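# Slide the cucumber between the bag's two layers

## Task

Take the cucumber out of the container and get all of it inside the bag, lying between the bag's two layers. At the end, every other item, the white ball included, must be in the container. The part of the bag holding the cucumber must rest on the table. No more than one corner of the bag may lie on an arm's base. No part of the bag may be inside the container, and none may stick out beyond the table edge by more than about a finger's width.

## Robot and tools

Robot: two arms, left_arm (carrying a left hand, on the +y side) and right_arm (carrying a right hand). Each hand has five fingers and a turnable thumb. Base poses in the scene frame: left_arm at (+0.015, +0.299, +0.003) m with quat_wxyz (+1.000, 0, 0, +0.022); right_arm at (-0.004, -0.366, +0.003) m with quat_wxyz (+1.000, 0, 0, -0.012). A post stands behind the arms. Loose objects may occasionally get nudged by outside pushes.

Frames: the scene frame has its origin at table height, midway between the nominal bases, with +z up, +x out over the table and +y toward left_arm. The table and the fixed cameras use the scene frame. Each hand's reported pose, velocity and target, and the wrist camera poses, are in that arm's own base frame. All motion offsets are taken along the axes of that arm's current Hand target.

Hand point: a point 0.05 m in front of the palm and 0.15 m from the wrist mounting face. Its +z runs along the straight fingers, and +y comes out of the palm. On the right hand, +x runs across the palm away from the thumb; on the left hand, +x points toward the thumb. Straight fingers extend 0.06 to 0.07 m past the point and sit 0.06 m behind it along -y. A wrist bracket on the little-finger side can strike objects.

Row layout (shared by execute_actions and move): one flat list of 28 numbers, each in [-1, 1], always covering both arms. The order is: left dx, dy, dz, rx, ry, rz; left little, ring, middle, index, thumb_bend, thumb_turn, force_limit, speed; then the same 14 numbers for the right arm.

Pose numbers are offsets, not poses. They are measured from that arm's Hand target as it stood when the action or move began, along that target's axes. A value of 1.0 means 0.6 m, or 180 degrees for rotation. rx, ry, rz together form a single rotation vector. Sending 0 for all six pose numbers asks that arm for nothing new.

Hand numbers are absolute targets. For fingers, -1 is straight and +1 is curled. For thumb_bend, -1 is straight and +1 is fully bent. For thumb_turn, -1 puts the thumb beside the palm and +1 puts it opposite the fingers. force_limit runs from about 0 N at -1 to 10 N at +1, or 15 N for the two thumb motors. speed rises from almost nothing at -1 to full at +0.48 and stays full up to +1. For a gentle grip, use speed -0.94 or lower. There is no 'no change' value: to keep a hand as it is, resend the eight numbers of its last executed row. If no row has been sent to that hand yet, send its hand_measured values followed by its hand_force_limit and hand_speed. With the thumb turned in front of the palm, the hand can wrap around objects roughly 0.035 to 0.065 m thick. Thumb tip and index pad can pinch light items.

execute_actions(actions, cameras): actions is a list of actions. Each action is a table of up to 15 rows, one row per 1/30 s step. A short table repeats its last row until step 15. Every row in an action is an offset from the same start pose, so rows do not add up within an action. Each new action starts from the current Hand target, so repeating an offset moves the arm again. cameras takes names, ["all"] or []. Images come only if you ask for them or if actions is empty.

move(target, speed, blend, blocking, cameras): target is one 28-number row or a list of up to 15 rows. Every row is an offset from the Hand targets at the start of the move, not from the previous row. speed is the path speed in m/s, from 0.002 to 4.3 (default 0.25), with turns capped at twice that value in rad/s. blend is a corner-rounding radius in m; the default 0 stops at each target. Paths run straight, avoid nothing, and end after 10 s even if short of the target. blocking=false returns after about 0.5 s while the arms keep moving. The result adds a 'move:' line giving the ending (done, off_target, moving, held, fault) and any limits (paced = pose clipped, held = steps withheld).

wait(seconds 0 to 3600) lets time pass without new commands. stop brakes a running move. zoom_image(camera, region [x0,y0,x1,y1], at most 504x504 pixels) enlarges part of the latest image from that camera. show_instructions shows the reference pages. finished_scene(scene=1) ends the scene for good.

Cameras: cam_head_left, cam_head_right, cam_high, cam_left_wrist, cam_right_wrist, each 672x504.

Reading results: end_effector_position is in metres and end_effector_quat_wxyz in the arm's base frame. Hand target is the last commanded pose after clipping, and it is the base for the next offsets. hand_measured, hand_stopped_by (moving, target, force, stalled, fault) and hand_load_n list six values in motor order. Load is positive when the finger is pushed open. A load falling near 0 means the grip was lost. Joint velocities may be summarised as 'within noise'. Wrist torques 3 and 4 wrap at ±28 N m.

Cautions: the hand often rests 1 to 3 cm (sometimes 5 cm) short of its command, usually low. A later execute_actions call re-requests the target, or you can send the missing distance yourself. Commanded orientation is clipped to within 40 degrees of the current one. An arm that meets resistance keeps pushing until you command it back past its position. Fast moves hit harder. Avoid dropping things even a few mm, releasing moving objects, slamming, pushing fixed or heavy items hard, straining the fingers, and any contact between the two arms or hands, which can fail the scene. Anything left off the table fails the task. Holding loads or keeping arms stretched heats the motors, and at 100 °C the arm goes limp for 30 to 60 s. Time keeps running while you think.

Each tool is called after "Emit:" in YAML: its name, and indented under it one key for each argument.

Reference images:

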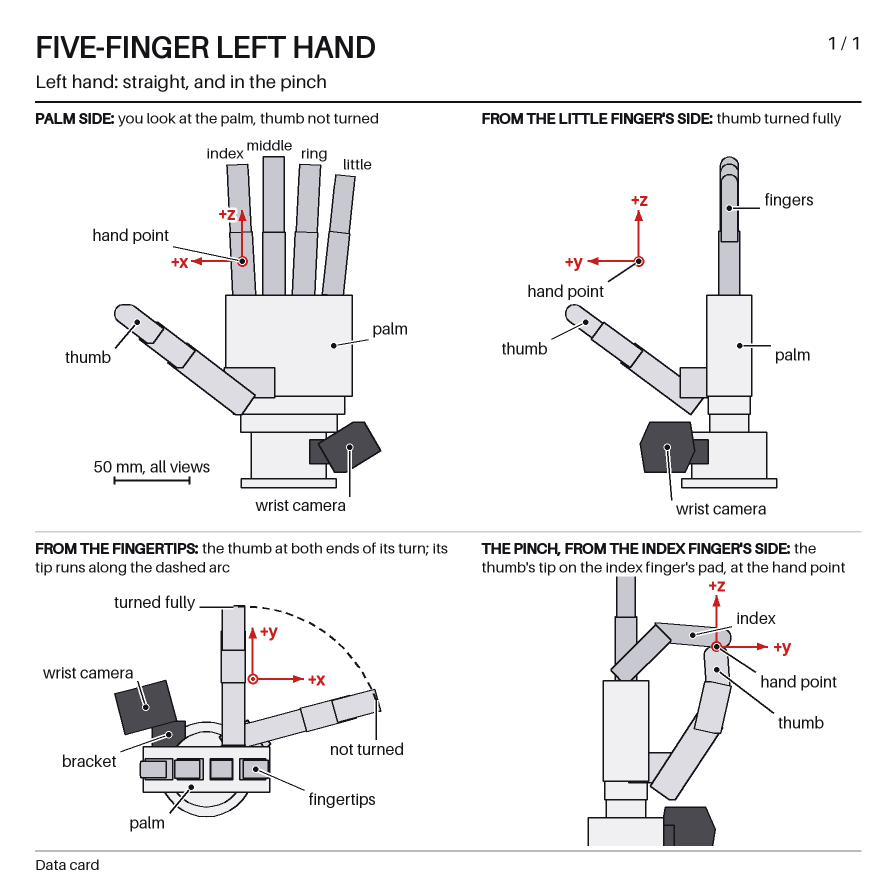

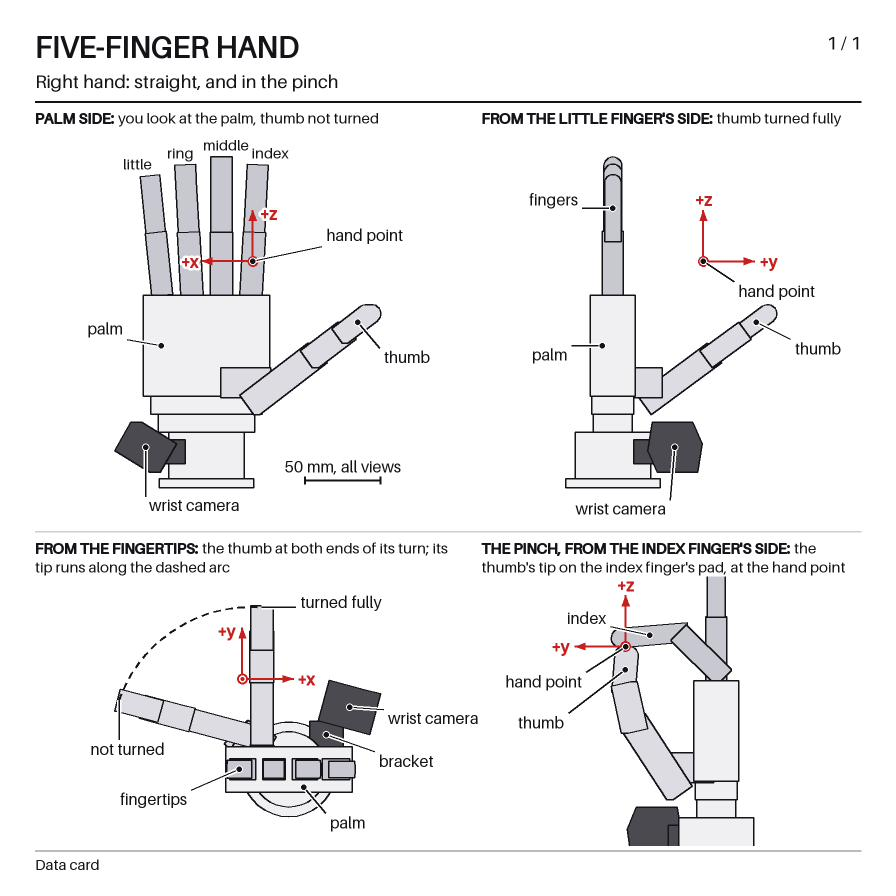

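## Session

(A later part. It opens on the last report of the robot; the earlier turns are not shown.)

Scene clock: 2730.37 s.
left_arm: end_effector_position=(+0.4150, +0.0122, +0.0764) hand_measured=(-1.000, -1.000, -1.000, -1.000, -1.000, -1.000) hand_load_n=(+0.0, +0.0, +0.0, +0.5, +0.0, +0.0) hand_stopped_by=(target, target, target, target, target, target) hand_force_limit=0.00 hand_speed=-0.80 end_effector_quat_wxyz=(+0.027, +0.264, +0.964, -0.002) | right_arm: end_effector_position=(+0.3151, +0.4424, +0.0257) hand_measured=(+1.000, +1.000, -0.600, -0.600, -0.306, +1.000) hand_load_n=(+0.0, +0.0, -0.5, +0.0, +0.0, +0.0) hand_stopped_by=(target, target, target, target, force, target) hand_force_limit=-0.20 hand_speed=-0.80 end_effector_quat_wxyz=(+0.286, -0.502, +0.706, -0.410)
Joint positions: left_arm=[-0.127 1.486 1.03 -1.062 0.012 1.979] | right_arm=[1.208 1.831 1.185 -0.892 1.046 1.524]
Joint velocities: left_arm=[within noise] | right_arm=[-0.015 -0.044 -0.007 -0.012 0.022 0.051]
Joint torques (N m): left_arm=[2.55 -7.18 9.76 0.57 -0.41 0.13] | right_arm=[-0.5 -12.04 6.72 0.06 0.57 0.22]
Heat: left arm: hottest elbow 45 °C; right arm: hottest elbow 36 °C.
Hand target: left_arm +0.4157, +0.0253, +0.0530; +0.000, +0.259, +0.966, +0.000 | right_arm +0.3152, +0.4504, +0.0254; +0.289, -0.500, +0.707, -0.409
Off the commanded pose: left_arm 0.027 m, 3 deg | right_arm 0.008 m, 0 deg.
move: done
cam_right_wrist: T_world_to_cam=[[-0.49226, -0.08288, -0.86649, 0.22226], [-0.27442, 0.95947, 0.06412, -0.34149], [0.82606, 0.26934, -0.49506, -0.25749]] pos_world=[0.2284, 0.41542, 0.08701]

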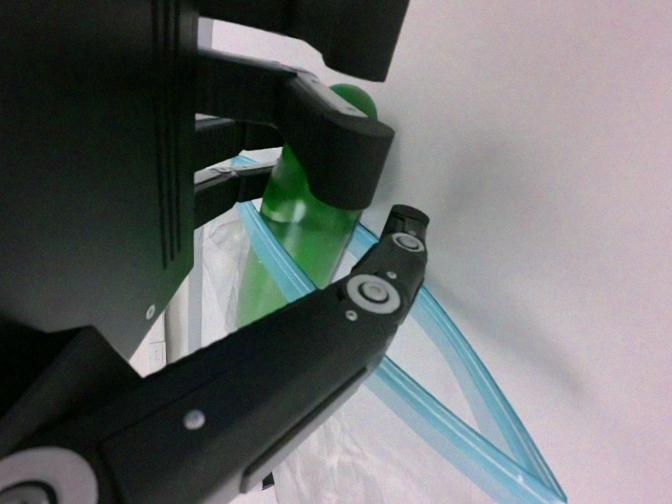

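Emit:
move:
  target: [0,0,0,0,0,0,-1,-1,-1,-1,-1,-1,0,-0.8,0.01,-0.1,-0.0577,0,0,0,1,1,-0.6,-0.6,0.1,1,-0.2,-0.8]
  speed: 0.05
  cameras: ["cam_right_wrist","cam_head_right","cam_high","cam_head_left"]

Emit:
zoom_image:
  camera: "cam_high"
  region: [320, 220, 450, 320]

Emit:
zoom_image:
  camera: "cam_head_left"
  region: [280, 240, 400, 350]

Scene clock: 2749.23 s.
left_arm: end_effector_position=(+0.4150, +0.0122, +0.0764) hand_measured=(-1.000, -1.000, -1.000, -1.000, -1.000, -1.000) hand_load_n=(+0.0, +0.0, +0.0, +0.0, +0.0, +0.0) hand_stopped_by=(target, target, target, target, target, target) hand_force_limit=0.00 hand_speed=-0.80 end_effector_quat_wxyz=(+0.027, +0.264, +0.964, -0.002) | right_arm: end_effector_position=(+0.3103, +0.4298, +0.0729) hand_measured=(+1.000, +1.000, -0.600, -0.600, -0.306, +1.000) hand_load_n=(+0.0, +0.0, +0.0, +0.0, +0.0, +0.0) hand_stopped_by=(target, target, target, target, force, target) hand_force_limit=-0.20 hand_speed=-0.80 end_effector_quat_wxyz=(+0.269, -0.511, +0.699, -0.421)
Joint positions: left_arm=[-0.127 1.486 1.03 -1.062 0.012 1.979] | right_arm=[1.208 1.753 1.224 -1.055 1.046 1.524]
Joint torques (N m): left_arm=[2.67 -7.12 9.83 0.5 -0.41 0.13] | right_arm=[-0.5 -13.98 7.99 0.08 0.56 0.17]
Heat: left arm: hottest elbow 45 °C; right arm: hottest elbow 36 °C.
Hand target: left_arm +0.4157, +0.0253, +0.0530; +0.000, +0.259, +0.966, +0.000 | right_arm +0.3131, +0.4447, +0.0946; +0.289, -0.500, +0.707, -0.409
Off the commanded pose: left_arm 0.027 m, 3 deg | right_arm 0.026 m, 3 deg.
move: off_target (right_arm)
cam_right_wrist: T_world_to_cam=[[-0.50644, -0.1199, -0.8539, 0.2792], [-0.27346, 0.9615, 0.02718, -0.33226], [0.81777, 0.24727, -0.51972, -0.21296]] pos_world=[0.22469, 0.4056, 0.13676]
Images, in order (width x height): cam_head_left 672x504, cam_head_right 672x504, cam_high 672x504, cam_right_wrist 672x504.

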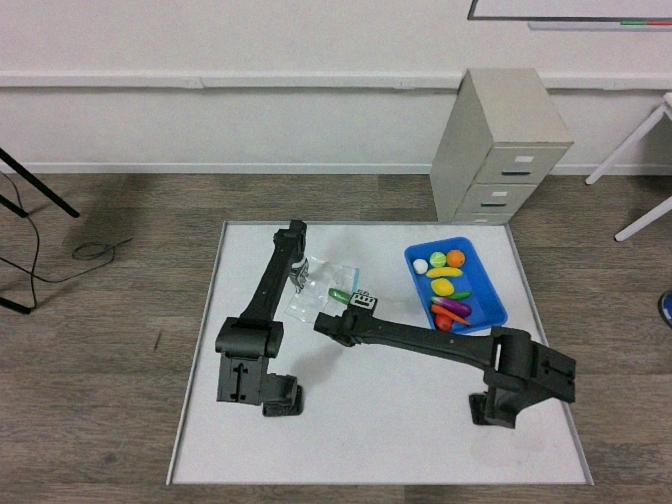

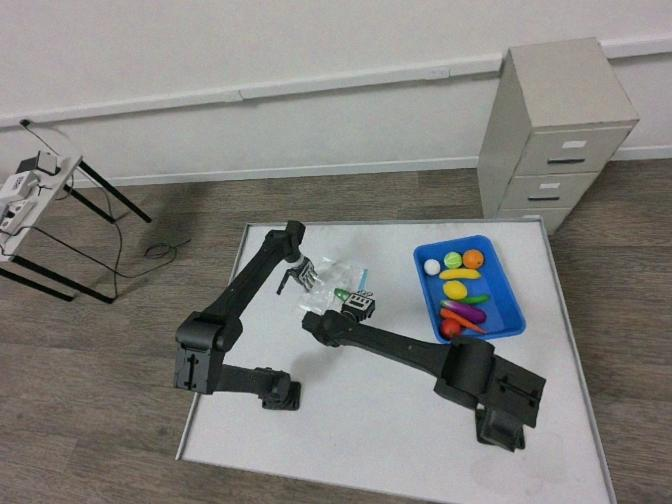

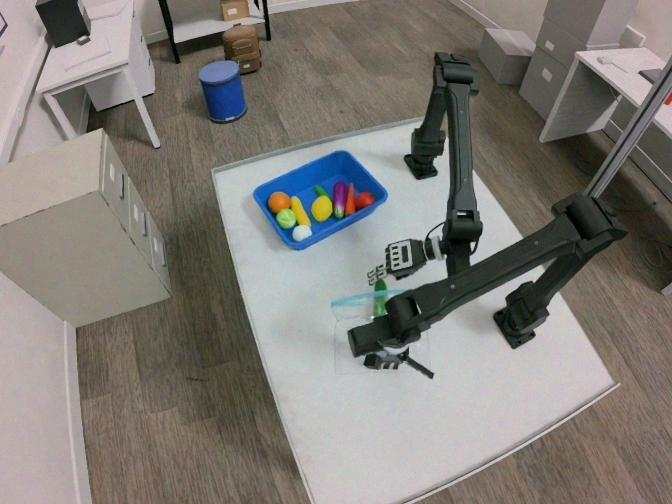

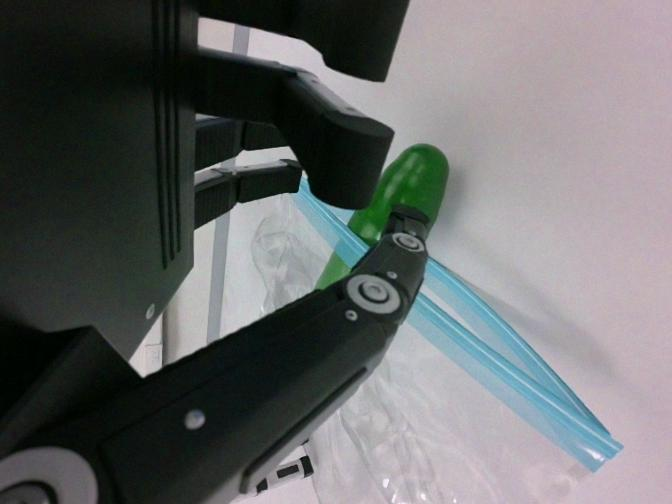

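Scaled by 3.877.

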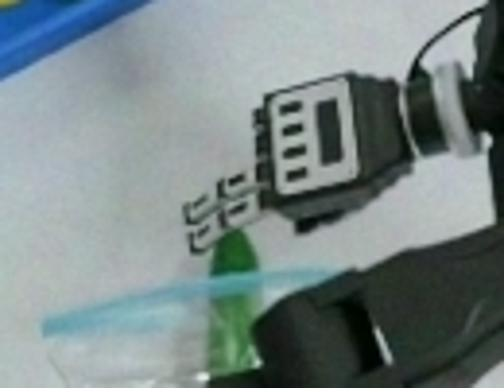

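Scaled by 4.200.

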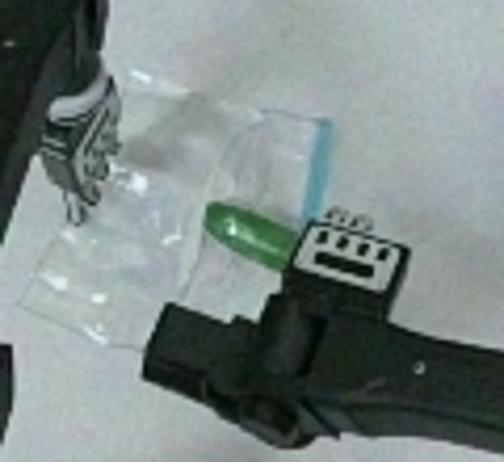

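Emit:
move:
  target: [0,0,0,0,0,0,-1,-1,-1,-1,-1,-1,0,-0.8,0.1333,-0.1444,-0.0833,0,0,0,1,1,-0.6,-0.6,0.1,1,-0.2,-0.8]
  speed: 0.12
  cameras: ["cam_right_wrist","cam_head_right","cam_high","cam_head_left"]

Emit:
zoom_image:
  camera: "cam_high"
  region: [310, 260, 460, 390]

Emit:
zoom_image:
  camera: "cam_head_left"
  region: [280, 240, 400, 350]

Emit:
zoom_image:
  camera: "cam_head_right"
  region: [280, 240, 400, 350]

Scene clock: 2759.83 s.
left_arm: end_effector_position=(+0.4150, +0.0122, +0.0764) hand_measured=(-1.000, -1.000, -1.000, -1.000, -1.000, -1.000) hand_load_n=(+0.0, +0.0, +0.0, +0.0, +0.0, +0.0) hand_stopped_by=(target, target, target, target, target, target) hand_force_limit=0.00 hand_speed=-0.80 end_effector_quat_wxyz=(+0.027, +0.264, +0.964, -0.002) | right_arm: end_effector_position=(+0.2877, +0.3701, +0.1896) hand_measured=(+1.000, +1.000, -0.600, -0.600, -0.306, +1.000) hand_load_n=(+0.0, +0.0, +0.0, +0.0, +0.0, +0.0) hand_stopped_by=(target, target, target, target, force, target) hand_force_limit=-0.20 hand_speed=-0.80 end_effector_quat_wxyz=(+0.286, -0.502, +0.706, -0.410)
Joint positions: left_arm=[-0.127 1.486 1.03 -1.062 0.012 1.979] | right_arm=[1.208 1.453 1.184 -1.27 1.046 1.524]
Joint torques (N m): left_arm=[2.96 -7.18 9.8 0.55 -0.43 0.15] | right_arm=[-0.73 -9.93 6.46 0.29 0.55 0.09]
Heat: left arm: hottest elbow 45 °C; right arm: hottest elbow 36 °C.
Hand target: left_arm +0.4157, +0.0253, +0.0530; +0.000, +0.259, +0.966, +0.000 | right_arm +0.2864, +0.3693, +0.1946; +0.289, -0.500, +0.707, -0.409
Off the commanded pose: left_arm 0.027 m, 3 deg | right_arm 0.005 m, 0 deg.
move: done
cam_right_wrist: T_world_to_cam=[[-0.49224, -0.08348, -0.86645, 0.34499], [-0.2742, 0.95959, 0.06332, -0.29012], [0.82614, 0.26875, -0.49524, -0.13403]] pos_world=[0.201, 0.34322, 0.25091]
Images, in order (width x height): cam_head_left 672x504, cam_head_right 672x504, cam_high 672x504, cam_right_wrist 672x504.

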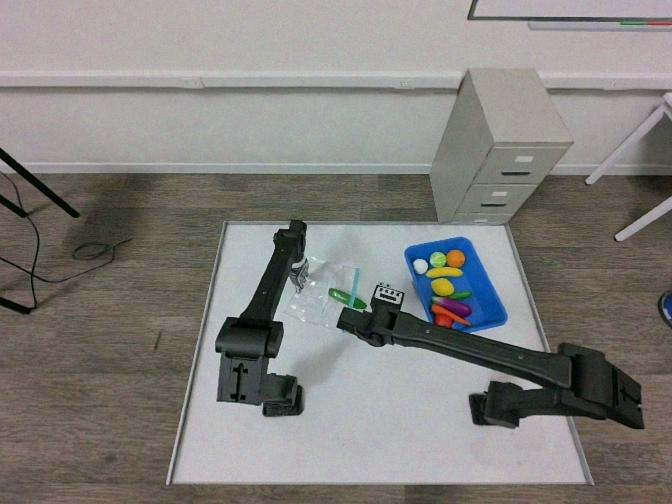

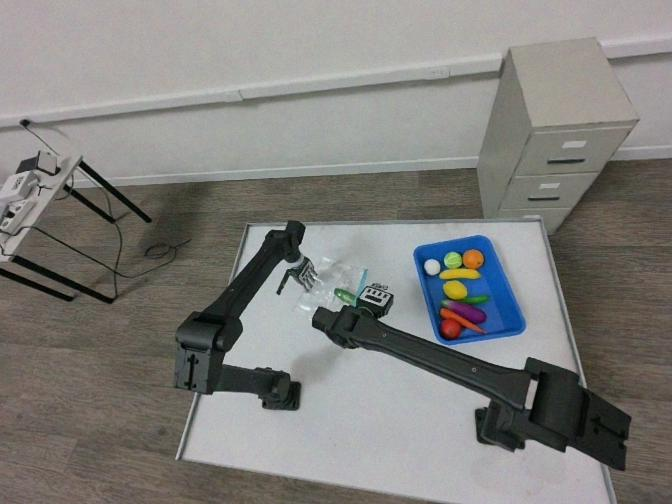

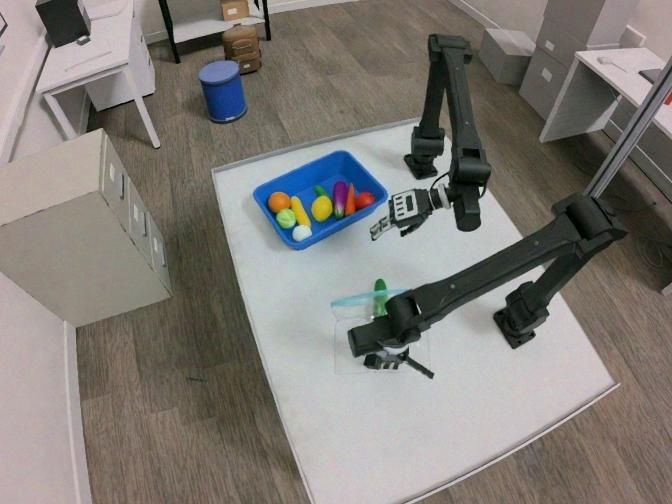

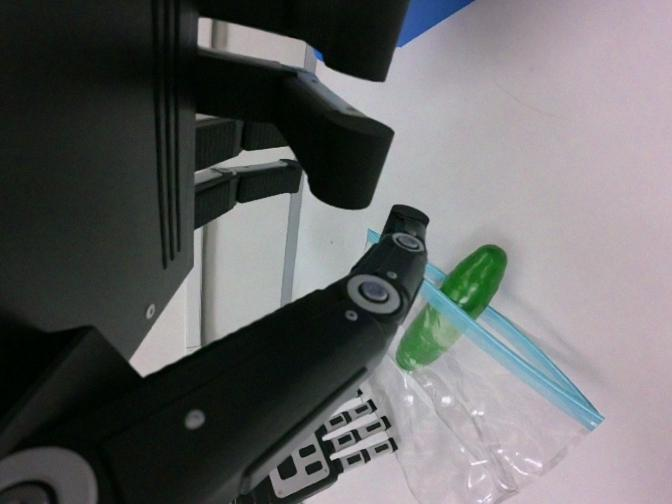

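Scaled by 3.360.

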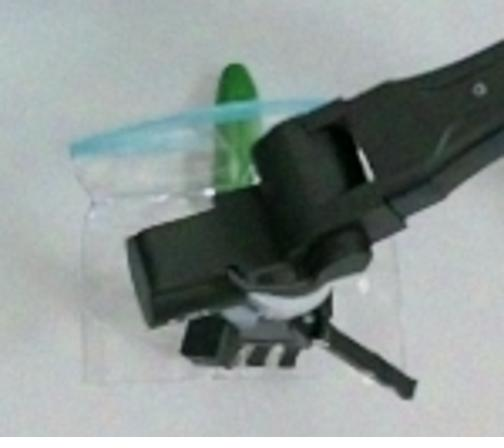

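Scaled by 4.200.

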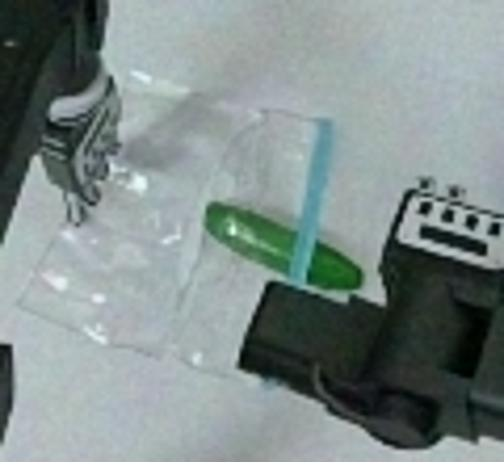

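Scaled by 4.200.

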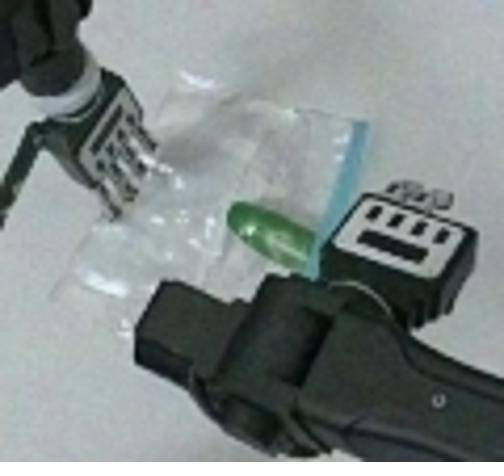

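Emit:
move:
  target: [0,0,0,0,0,0,-1,-1,-1,-1,-1,-1,0,-0.8,0.1513,0.0083,0.034,-0.0671,-0.3808,-0.2924,1,1,-1,-1,-1,-1,-0.2,-0.5]
  speed: 0.2
  cameras: ["cam_right_wrist","cam_head_right","cam_high","cam_head_left"]

Scene clock: 2857.10 s.
left_arm: end_effector_position=(+0.4150, +0.0122, +0.0764) hand_measured=(-1.000, -1.000, -1.000, -1.000, -1.000, -1.000) hand_load_n=(+0.0, +0.0, +0.0, +0.0, +0.0, +0.0) hand_stopped_by=(target, target, target, target, target, target) hand_force_limit=0.00 hand_speed=-0.80 end_effector_quat_wxyz=(+0.027, +0.264, +0.964, -0.002) | right_arm: end_effector_position=(+0.2575, +0.2737, +0.1642) hand_measured=(+1.000, +1.000, -1.000, -1.000, -1.000, -1.000) hand_load_n=(+0.0, +0.0, +0.0, +0.0, +0.0, +0.0) hand_stopped_by=(target, target, target, target, target, target) hand_force_limit=-0.20 hand_speed=-0.50 end_effector_quat_wxyz=(-0.367, +0.907, -0.193, +0.067)
Joint positions: left_arm=[-0.127 1.486 1.03 -1.062 0.012 1.979] | right_arm=[0.611 1.044 0.808 -0.655 -0.382 -0.404]
Joint torques (N m): left_arm=[2.9 -7.12 9.76 0.51 -0.39 0.14] | right_arm=[-1.79 -3.84 10.32 1.36 -0.37 -0.19]
Heat: left arm: hottest elbow 45 °C; right arm: hottest elbow 37 °C.
Hand target: left_arm +0.4157, +0.0253, +0.0530; +0.000, +0.259, +0.966, +0.000 | right_arm +0.2703, +0.2786, +0.1800; -0.374, +0.905, -0.186, +0.077
Off the commanded pose: left_arm 0.027 m, 3 deg | right_arm 0.021 m, 2 deg.
move: off_target (right_arm)
cam_right_wrist: T_world_to_cam=[[-0.06123, -0.69396, -0.7174, 0.33165], [-0.95524, -0.16768, 0.24373, 0.24993], [-0.28943, 0.70021, -0.65263, 0.09933]] pos_world=[0.2878, 0.2025, 0.24184]
Images, in order (width x height): cam_head_left 672x504, cam_head_right 672x504, cam_high 672x504, cam_right_wrist 672x504.

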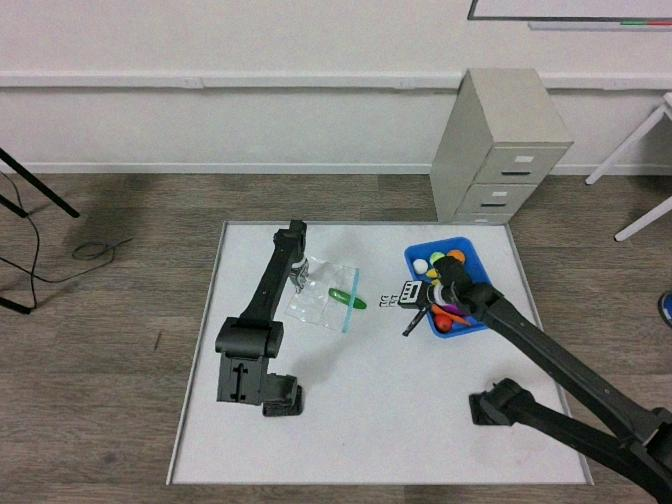

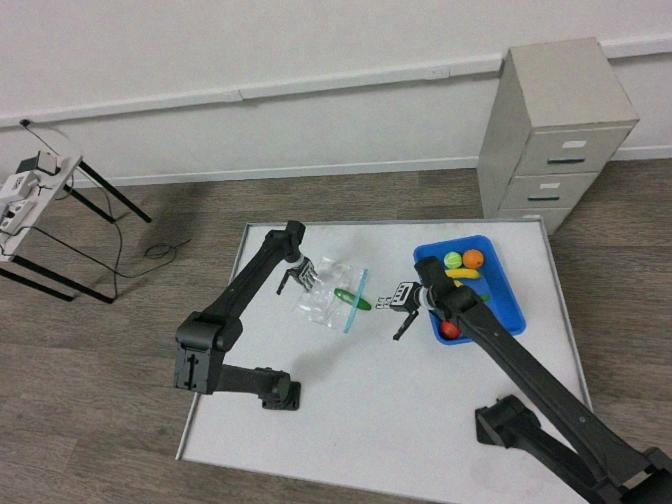

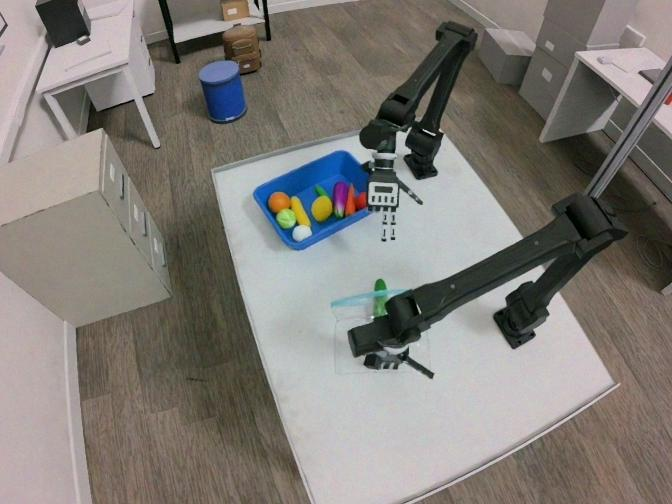

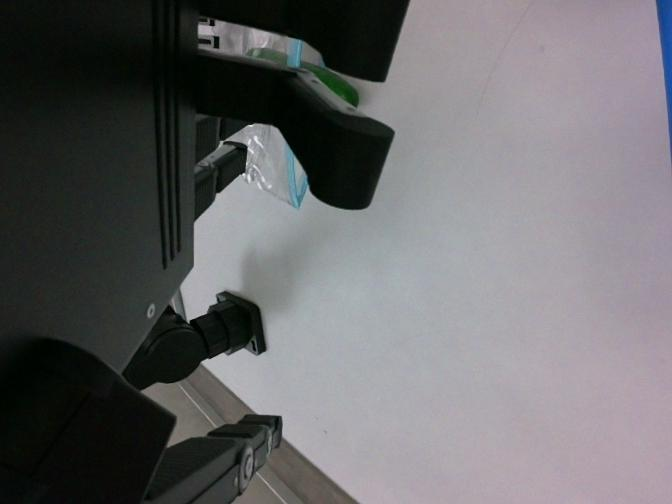

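Emit:
zoom_image:
  camera: "cam_head_left"
  region: [280, 240, 440, 360]

Emit:
zoom_image:
  camera: "cam_head_right"
  region: [280, 240, 440, 360]

Emit:
zoom_image:
  camera: "cam_high"
  region: [320, 170, 460, 390]

Scaled by 3.150.

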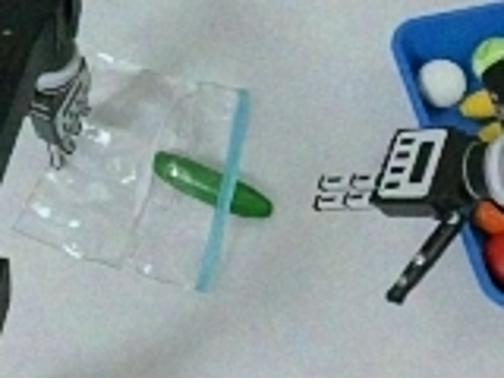

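Scaled by 3.150.

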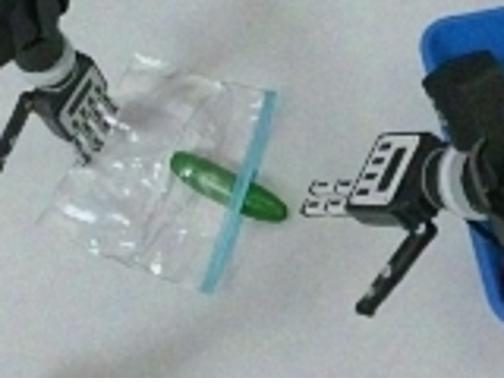

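Scaled by 2.291.

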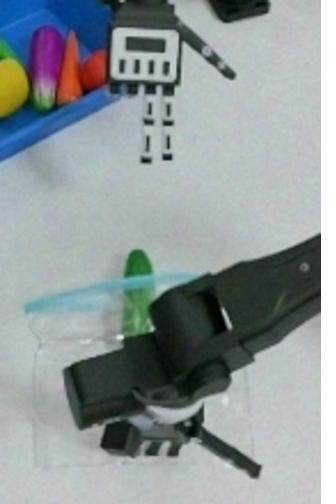

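Emit:
move:
  target: [0,0,0,0,0,0,-1,-1,-1,-1,-1,-1,0,-0.8,0.0015,0.1148,0.1681,0,0,0,1,1,-1,-1,-1,-1,-0.2,-0.5]
  speed: 0.1
  cameras: ["cam_right_wrist","cam_head_right","cam_high","cam_head_left"]

Emit:
zoom_image:
  camera: "cam_head_left"
  region: [320, 260, 420, 350]

Emit:
zoom_image:
  camera: "cam_head_right"
  region: [320, 260, 420, 350]

Emit:
zoom_image:
  camera: "cam_high"
  region: [330, 220, 450, 320]

Scene clock: 2923.20 s.
left_arm: end_effector_position=(+0.4150, +0.0122, +0.0764) hand_measured=(-1.000, -1.000, -1.000, -1.000, -1.000, -1.000) hand_load_n=(+0.0, +0.0, +0.0, +0.0, +0.0, +0.0) hand_stopped_by=(target, target, target, target, target, target) hand_force_limit=0.00 hand_speed=-0.80 end_effector_quat_wxyz=(+0.027, +0.264, +0.964, -0.002) | right_arm: end_effector_position=(+0.2780, +0.2934, +0.0597) hand_measured=(+1.000, +1.000, -1.000, -1.000, -1.000, -1.000) hand_load_n=(+0.0, +0.0, +0.0, +0.0, +0.0, +0.0) hand_stopped_by=(target, target, target, target, target, target) hand_force_limit=-0.20 hand_speed=-0.50 end_effector_quat_wxyz=(-0.370, +0.907, -0.186, +0.076)
Joint positions: left_arm=[-0.127 1.486 1.03 -1.062 0.012 1.979] | right_arm=[0.63 1.257 0.662 -0.276 -0.365 -0.402]
Joint torques (N m): left_arm=[2.96 -7.18 9.76 0.57 -0.42 0.14] | right_arm=[-0.44 -5.6 6.45 2.54 -0.23 0.14]
Heat: left arm: hottest elbow 45 °C; right arm: hottest elbow 40 °C.
Hand target: left_arm +0.4157, +0.0253, +0.0530; +0.000, +0.259, +0.966, +0.000 | right_arm +0.2801, +0.2991, +0.0600; -0.375, +0.905, -0.186, +0.077
Off the commanded pose: left_arm 0.027 m, 3 deg | right_arm 0.006 m, 1 deg.
move: done
cam_right_wrist: T_world_to_cam=[[-0.04051, -0.69403, -0.7188, 0.26603], [-0.95922, -0.17441, 0.22246, 0.3027], [-0.27976, 0.6985, -0.65866, 0.02136]] pos_world=[0.30711, 0.22251, 0.13795]
Images, in order (width x height): cam_head_left 672x504, cam_head_right 672x504, cam_high 672x504, cam_right_wrist 672x504.

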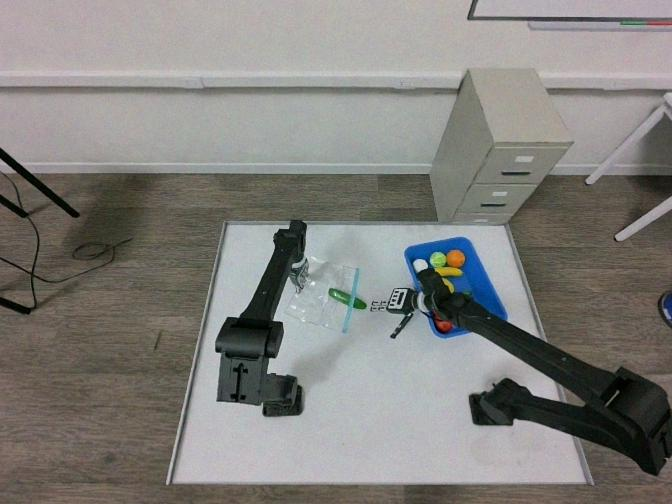

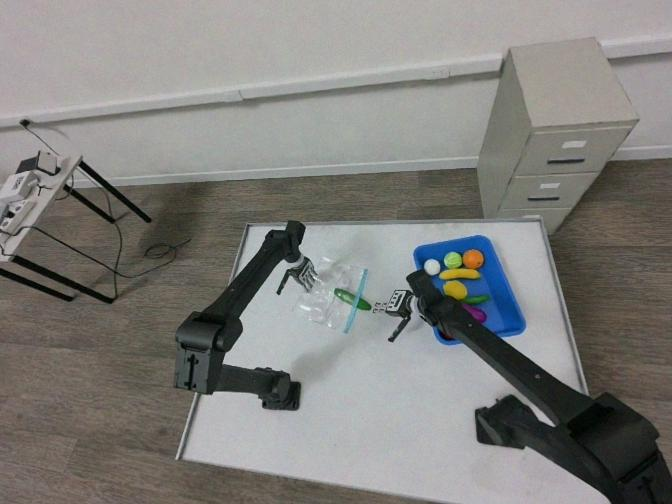

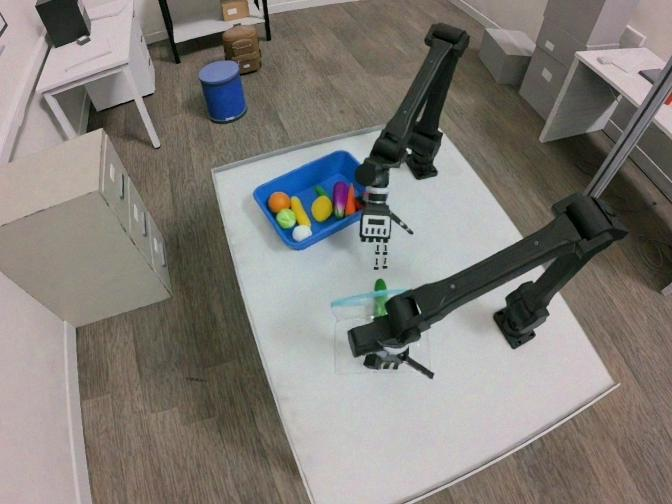

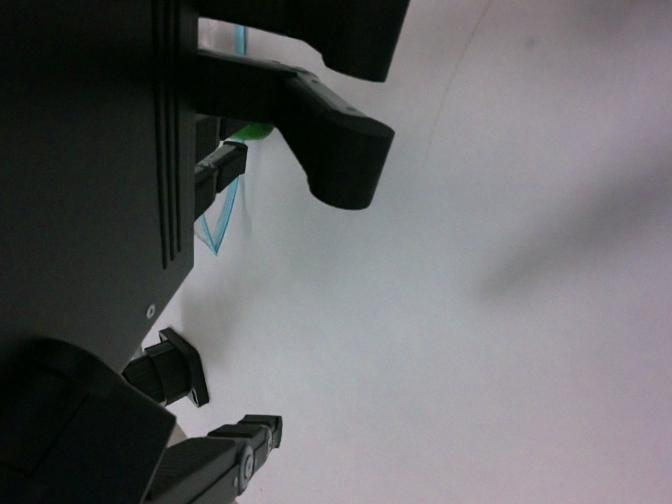

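Scaled by 5.040.

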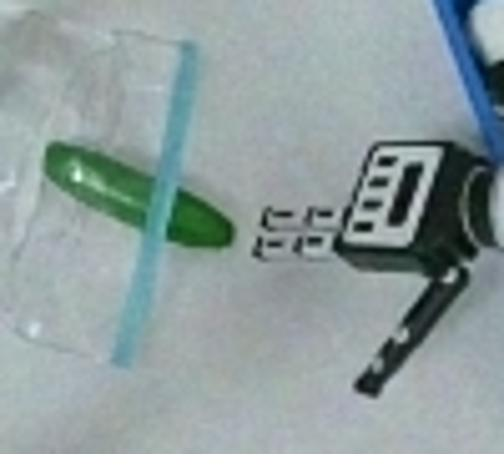

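Scaled by 5.040.

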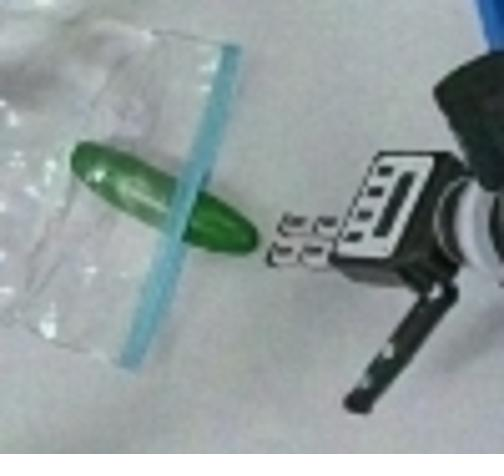

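Scaled by 4.200.

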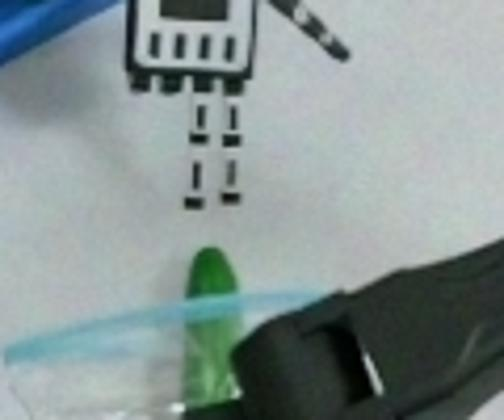

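Emit:
move:
  target: [0,0,0,0,0,0,-1,-1,-1,-1,-1,-1,0,-0.8,0.0062,0.0462,0.0338,0,0,0,1,1,-1,-1,-1,-1,-0.2,-0.5]
  speed: 0.04
  cameras: ["cam_right_wrist","cam_head_right","cam_high","cam_head_left"]

Emit:
zoom_image:
  camera: "cam_head_left"
  region: [320, 260, 420, 350]

Emit:
zoom_image:
  camera: "cam_head_right"
  region: [320, 260, 420, 350]

Emit:
zoom_image:
  camera: "cam_high"
  region: [330, 220, 450, 320]

Scene clock: 2939.83 s.
left_arm: end_effector_position=(+0.4150, +0.0122, +0.0764) hand_measured=(-1.000, -1.000, -1.000, -1.000, -1.000, -1.000) hand_load_n=(+0.0, +0.0, +0.0, +0.0, +0.0, +0.0) hand_stopped_by=(target, target, target, target, target, target) hand_force_limit=0.00 hand_speed=-0.80 end_effector_quat_wxyz=(+0.027, +0.264, +0.964, -0.002) | right_arm: end_effector_position=(+0.2760, +0.2922, +0.0274) hand_measured=(+1.000, +1.000, -1.000, -1.000, -1.000, -1.000) hand_load_n=(+0.0, +0.0, +0.0, +0.0, +0.0, +0.0) hand_stopped_by=(target, target, target, target, target, target) hand_force_limit=-0.20 hand_speed=-0.50 end_effector_quat_wxyz=(-0.371, +0.907, -0.186, +0.073)
Joint positions: left_arm=[-0.127 1.486 1.03 -1.062 0.012 1.979] | right_arm=[0.627 1.323 0.611 -0.161 -0.373 -0.402]
Joint torques (N m): left_arm=[2.9 -7.3 9.78 0.54 -0.4 0.14] | right_arm=[-1.96 -5.77 5.87 2.69 -0.35 -0.03]
Heat: left arm: hottest elbow 45 °C; right arm: hottest elbow 40 °C.
Hand target: left_arm +0.4157, +0.0253, +0.0530; +0.000, +0.259, +0.966, +0.000 | right_arm +0.2814, +0.2928, +0.0261; -0.375, +0.905, -0.186, +0.078
Off the commanded pose: left_arm 0.027 m, 3 deg | right_arm 0.006 m, 1 deg.
move: done
cam_right_wrist: T_world_to_cam=[[-0.04236, -0.6912, -0.72142, 0.24158], [-0.95791, -0.1771, 0.22592, 0.30807], [-0.28392, 0.70063, -0.6546, 0.00089]] pos_world=[0.30559, 0.22091, 0.10526]
Images, in order (width x height): cam_head_left 672x504, cam_head_right 672x504, cam_high 672x504, cam_right_wrist 672x504.

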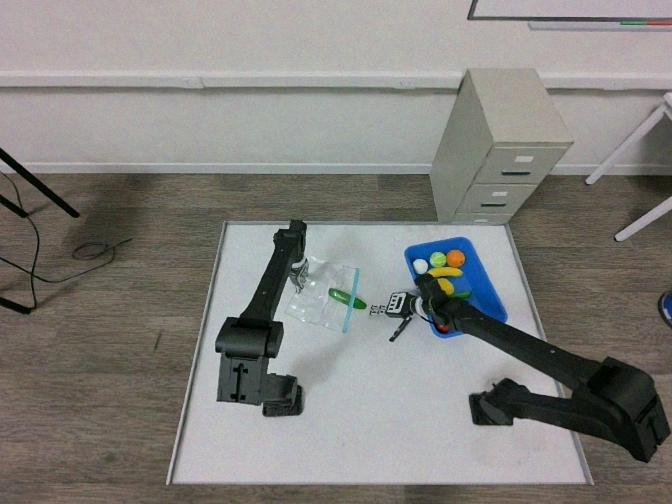

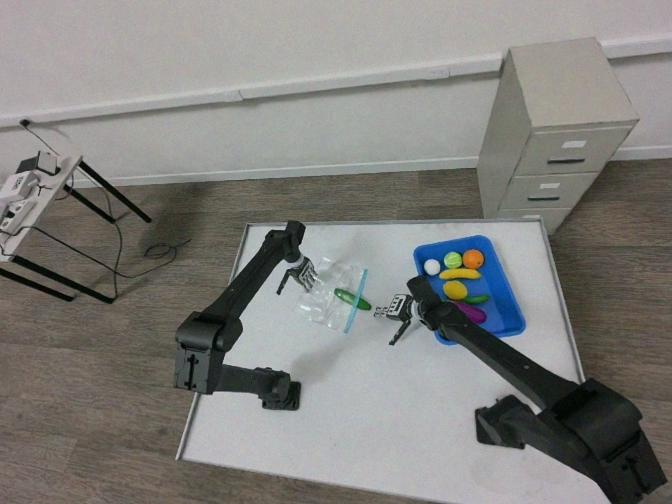

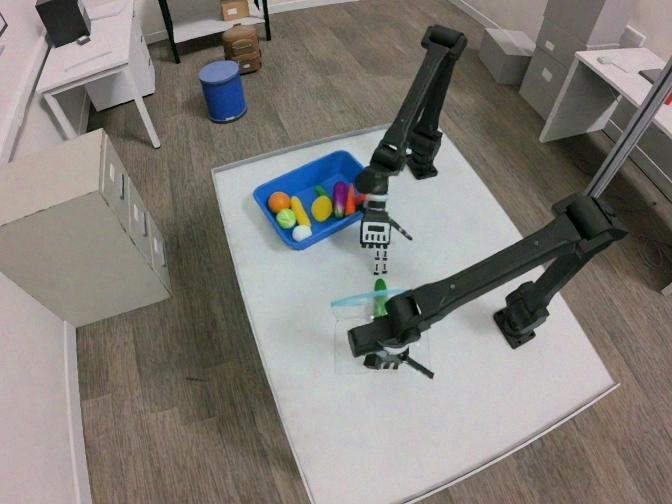

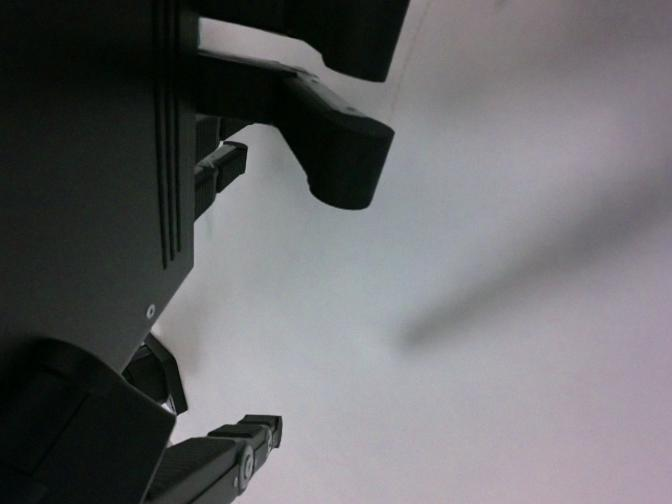

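Scaled by 5.040.

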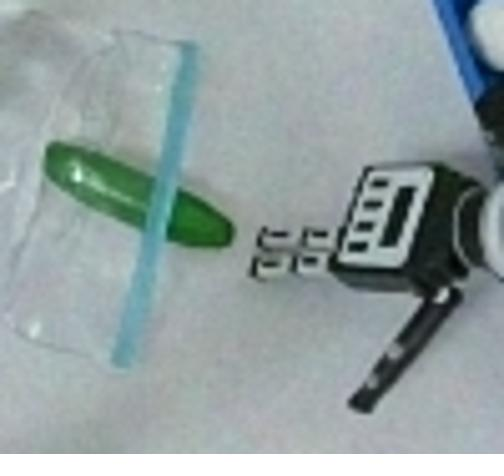

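Scaled by 5.040.

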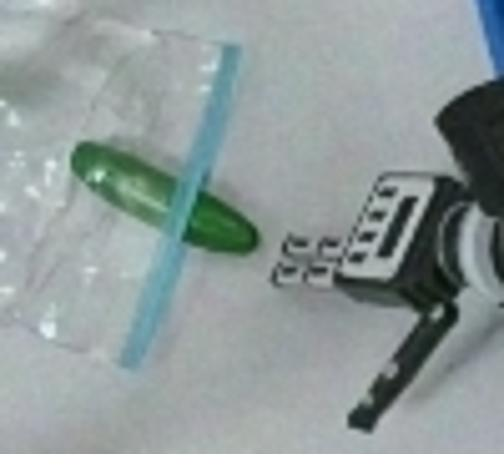

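Scaled by 4.200.

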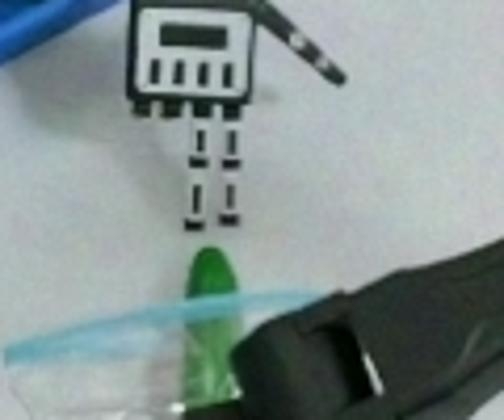

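Emit:
move:
  target: [0,0,0,0,0,0,-1,-1,-1,-1,-1,-1,0,-0.8,0.0033,-0.0354,0.0354,0,0,0,1,1,-1,-1,-1,-1,-0.2,-0.5]
  speed: 0.03
  cameras: ["cam_right_wrist","cam_head_right","cam_high","cam_head_left"]

Emit:
zoom_image:
  camera: "cam_head_left"
  region: [320, 260, 420, 350]

Emit:
zoom_image:
  camera: "cam_high"
  region: [330, 220, 450, 320]

Scene clock: 2959.23 s.
left_arm: end_effector_position=(+0.4150, +0.0122, +0.0764) hand_measured=(-1.000, -1.000, -1.000, -1.000, -1.000, -1.000) hand_load_n=(+0.0, +0.0, +0.0, +0.0, -0.5, +0.0) hand_stopped_by=(target, target, target, target, target, target) hand_force_limit=0.00 hand_speed=-0.80 end_effector_quat_wxyz=(+0.027, +0.264, +0.964, -0.002) | right_arm: end_effector_position=(+0.2831, +0.3056, +0.0189) hand_measured=(+1.000, +1.000, -1.000, -1.000, -1.000, -1.000) hand_load_n=(+0.0, +0.0, +0.0, +0.0, -0.5, +0.0) hand_stopped_by=(target, target, target, target, target, target) hand_force_limit=-0.20 hand_speed=-0.50 end_effector_quat_wxyz=(-0.364, +0.910, -0.187, +0.071)
Joint positions: left_arm=[-0.127 1.486 1.03 -1.062 0.012 1.979] | right_arm=[0.65 1.385 0.646 -0.145 -0.353 -0.388]
Joint torques (N m): left_arm=[2.73 -6.95 9.84 0.66 -0.4 0.13] | right_arm=[-0.38 -6.01 7.9 2.58 -0.2 0.2]
Heat: left arm: hottest elbow 45 °C; right arm: hottest elbow 39 °C.
Hand target: left_arm +0.4157, +0.0253, +0.0530; +0.000, +0.259, +0.966, +0.000 | right_arm +0.2953, +0.3196, +0.0261; -0.375, +0.905, -0.186, +0.078
Off the commanded pose: left_arm 0.027 m, 3 deg | right_arm 0.020 m, 2 deg.
move: off_target (right_arm)
cam_right_wrist: T_world_to_cam=[[-0.04816, -0.70152, -0.71103, 0.24969], [-0.95592, -0.17405, 0.23647, 0.31751], [-0.28964, 0.69107, -0.66221, -0.00747]] pos_world=[0.31338, 0.23559, 0.09751]
Images, in order (width x height): cam_head_left 672x504, cam_head_right 672x504, cam_high 672x504, cam_right_wrist 672x504.

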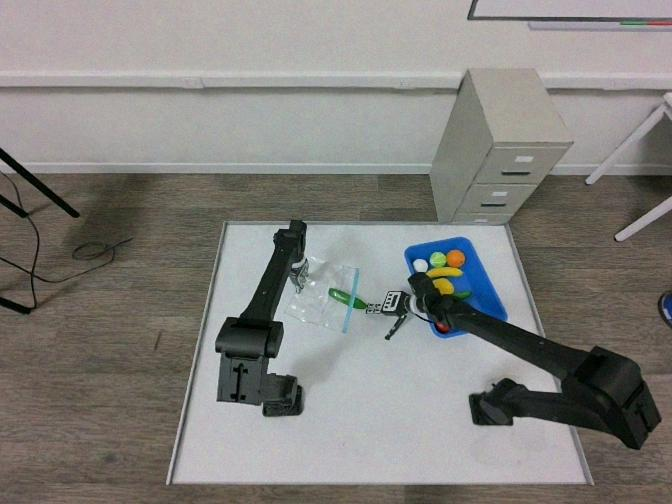

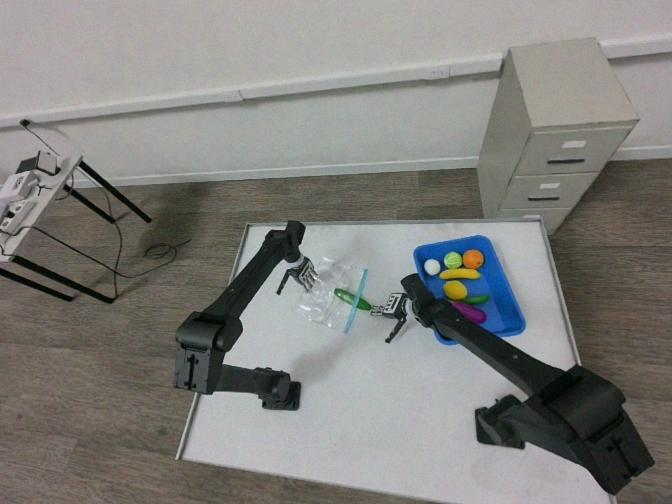

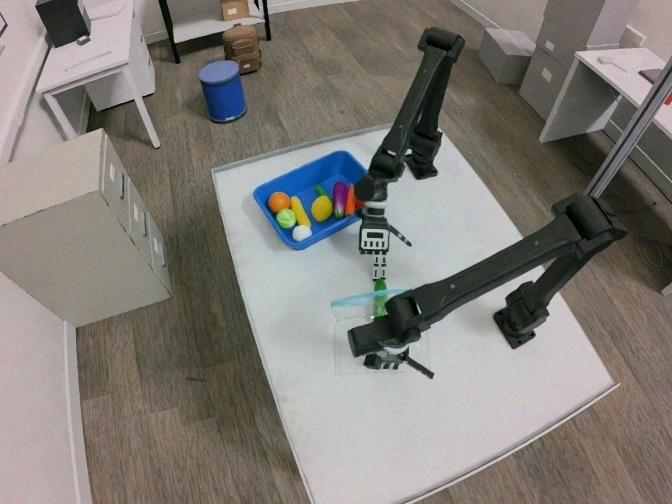

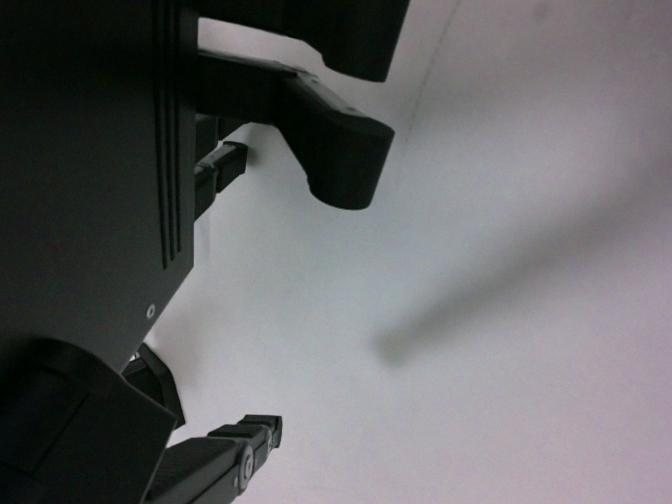

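Scaled by 5.040.

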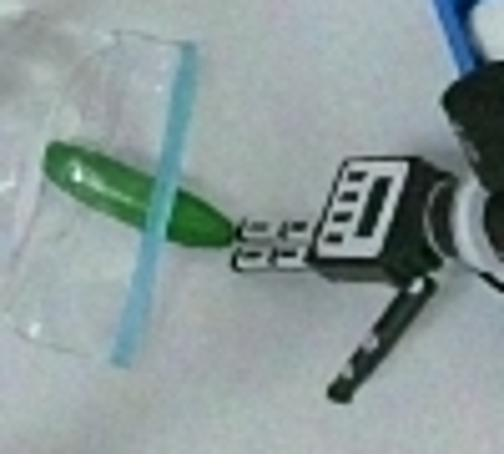

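Scaled by 4.200.

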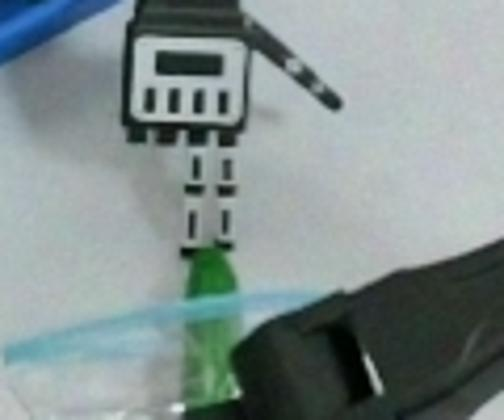

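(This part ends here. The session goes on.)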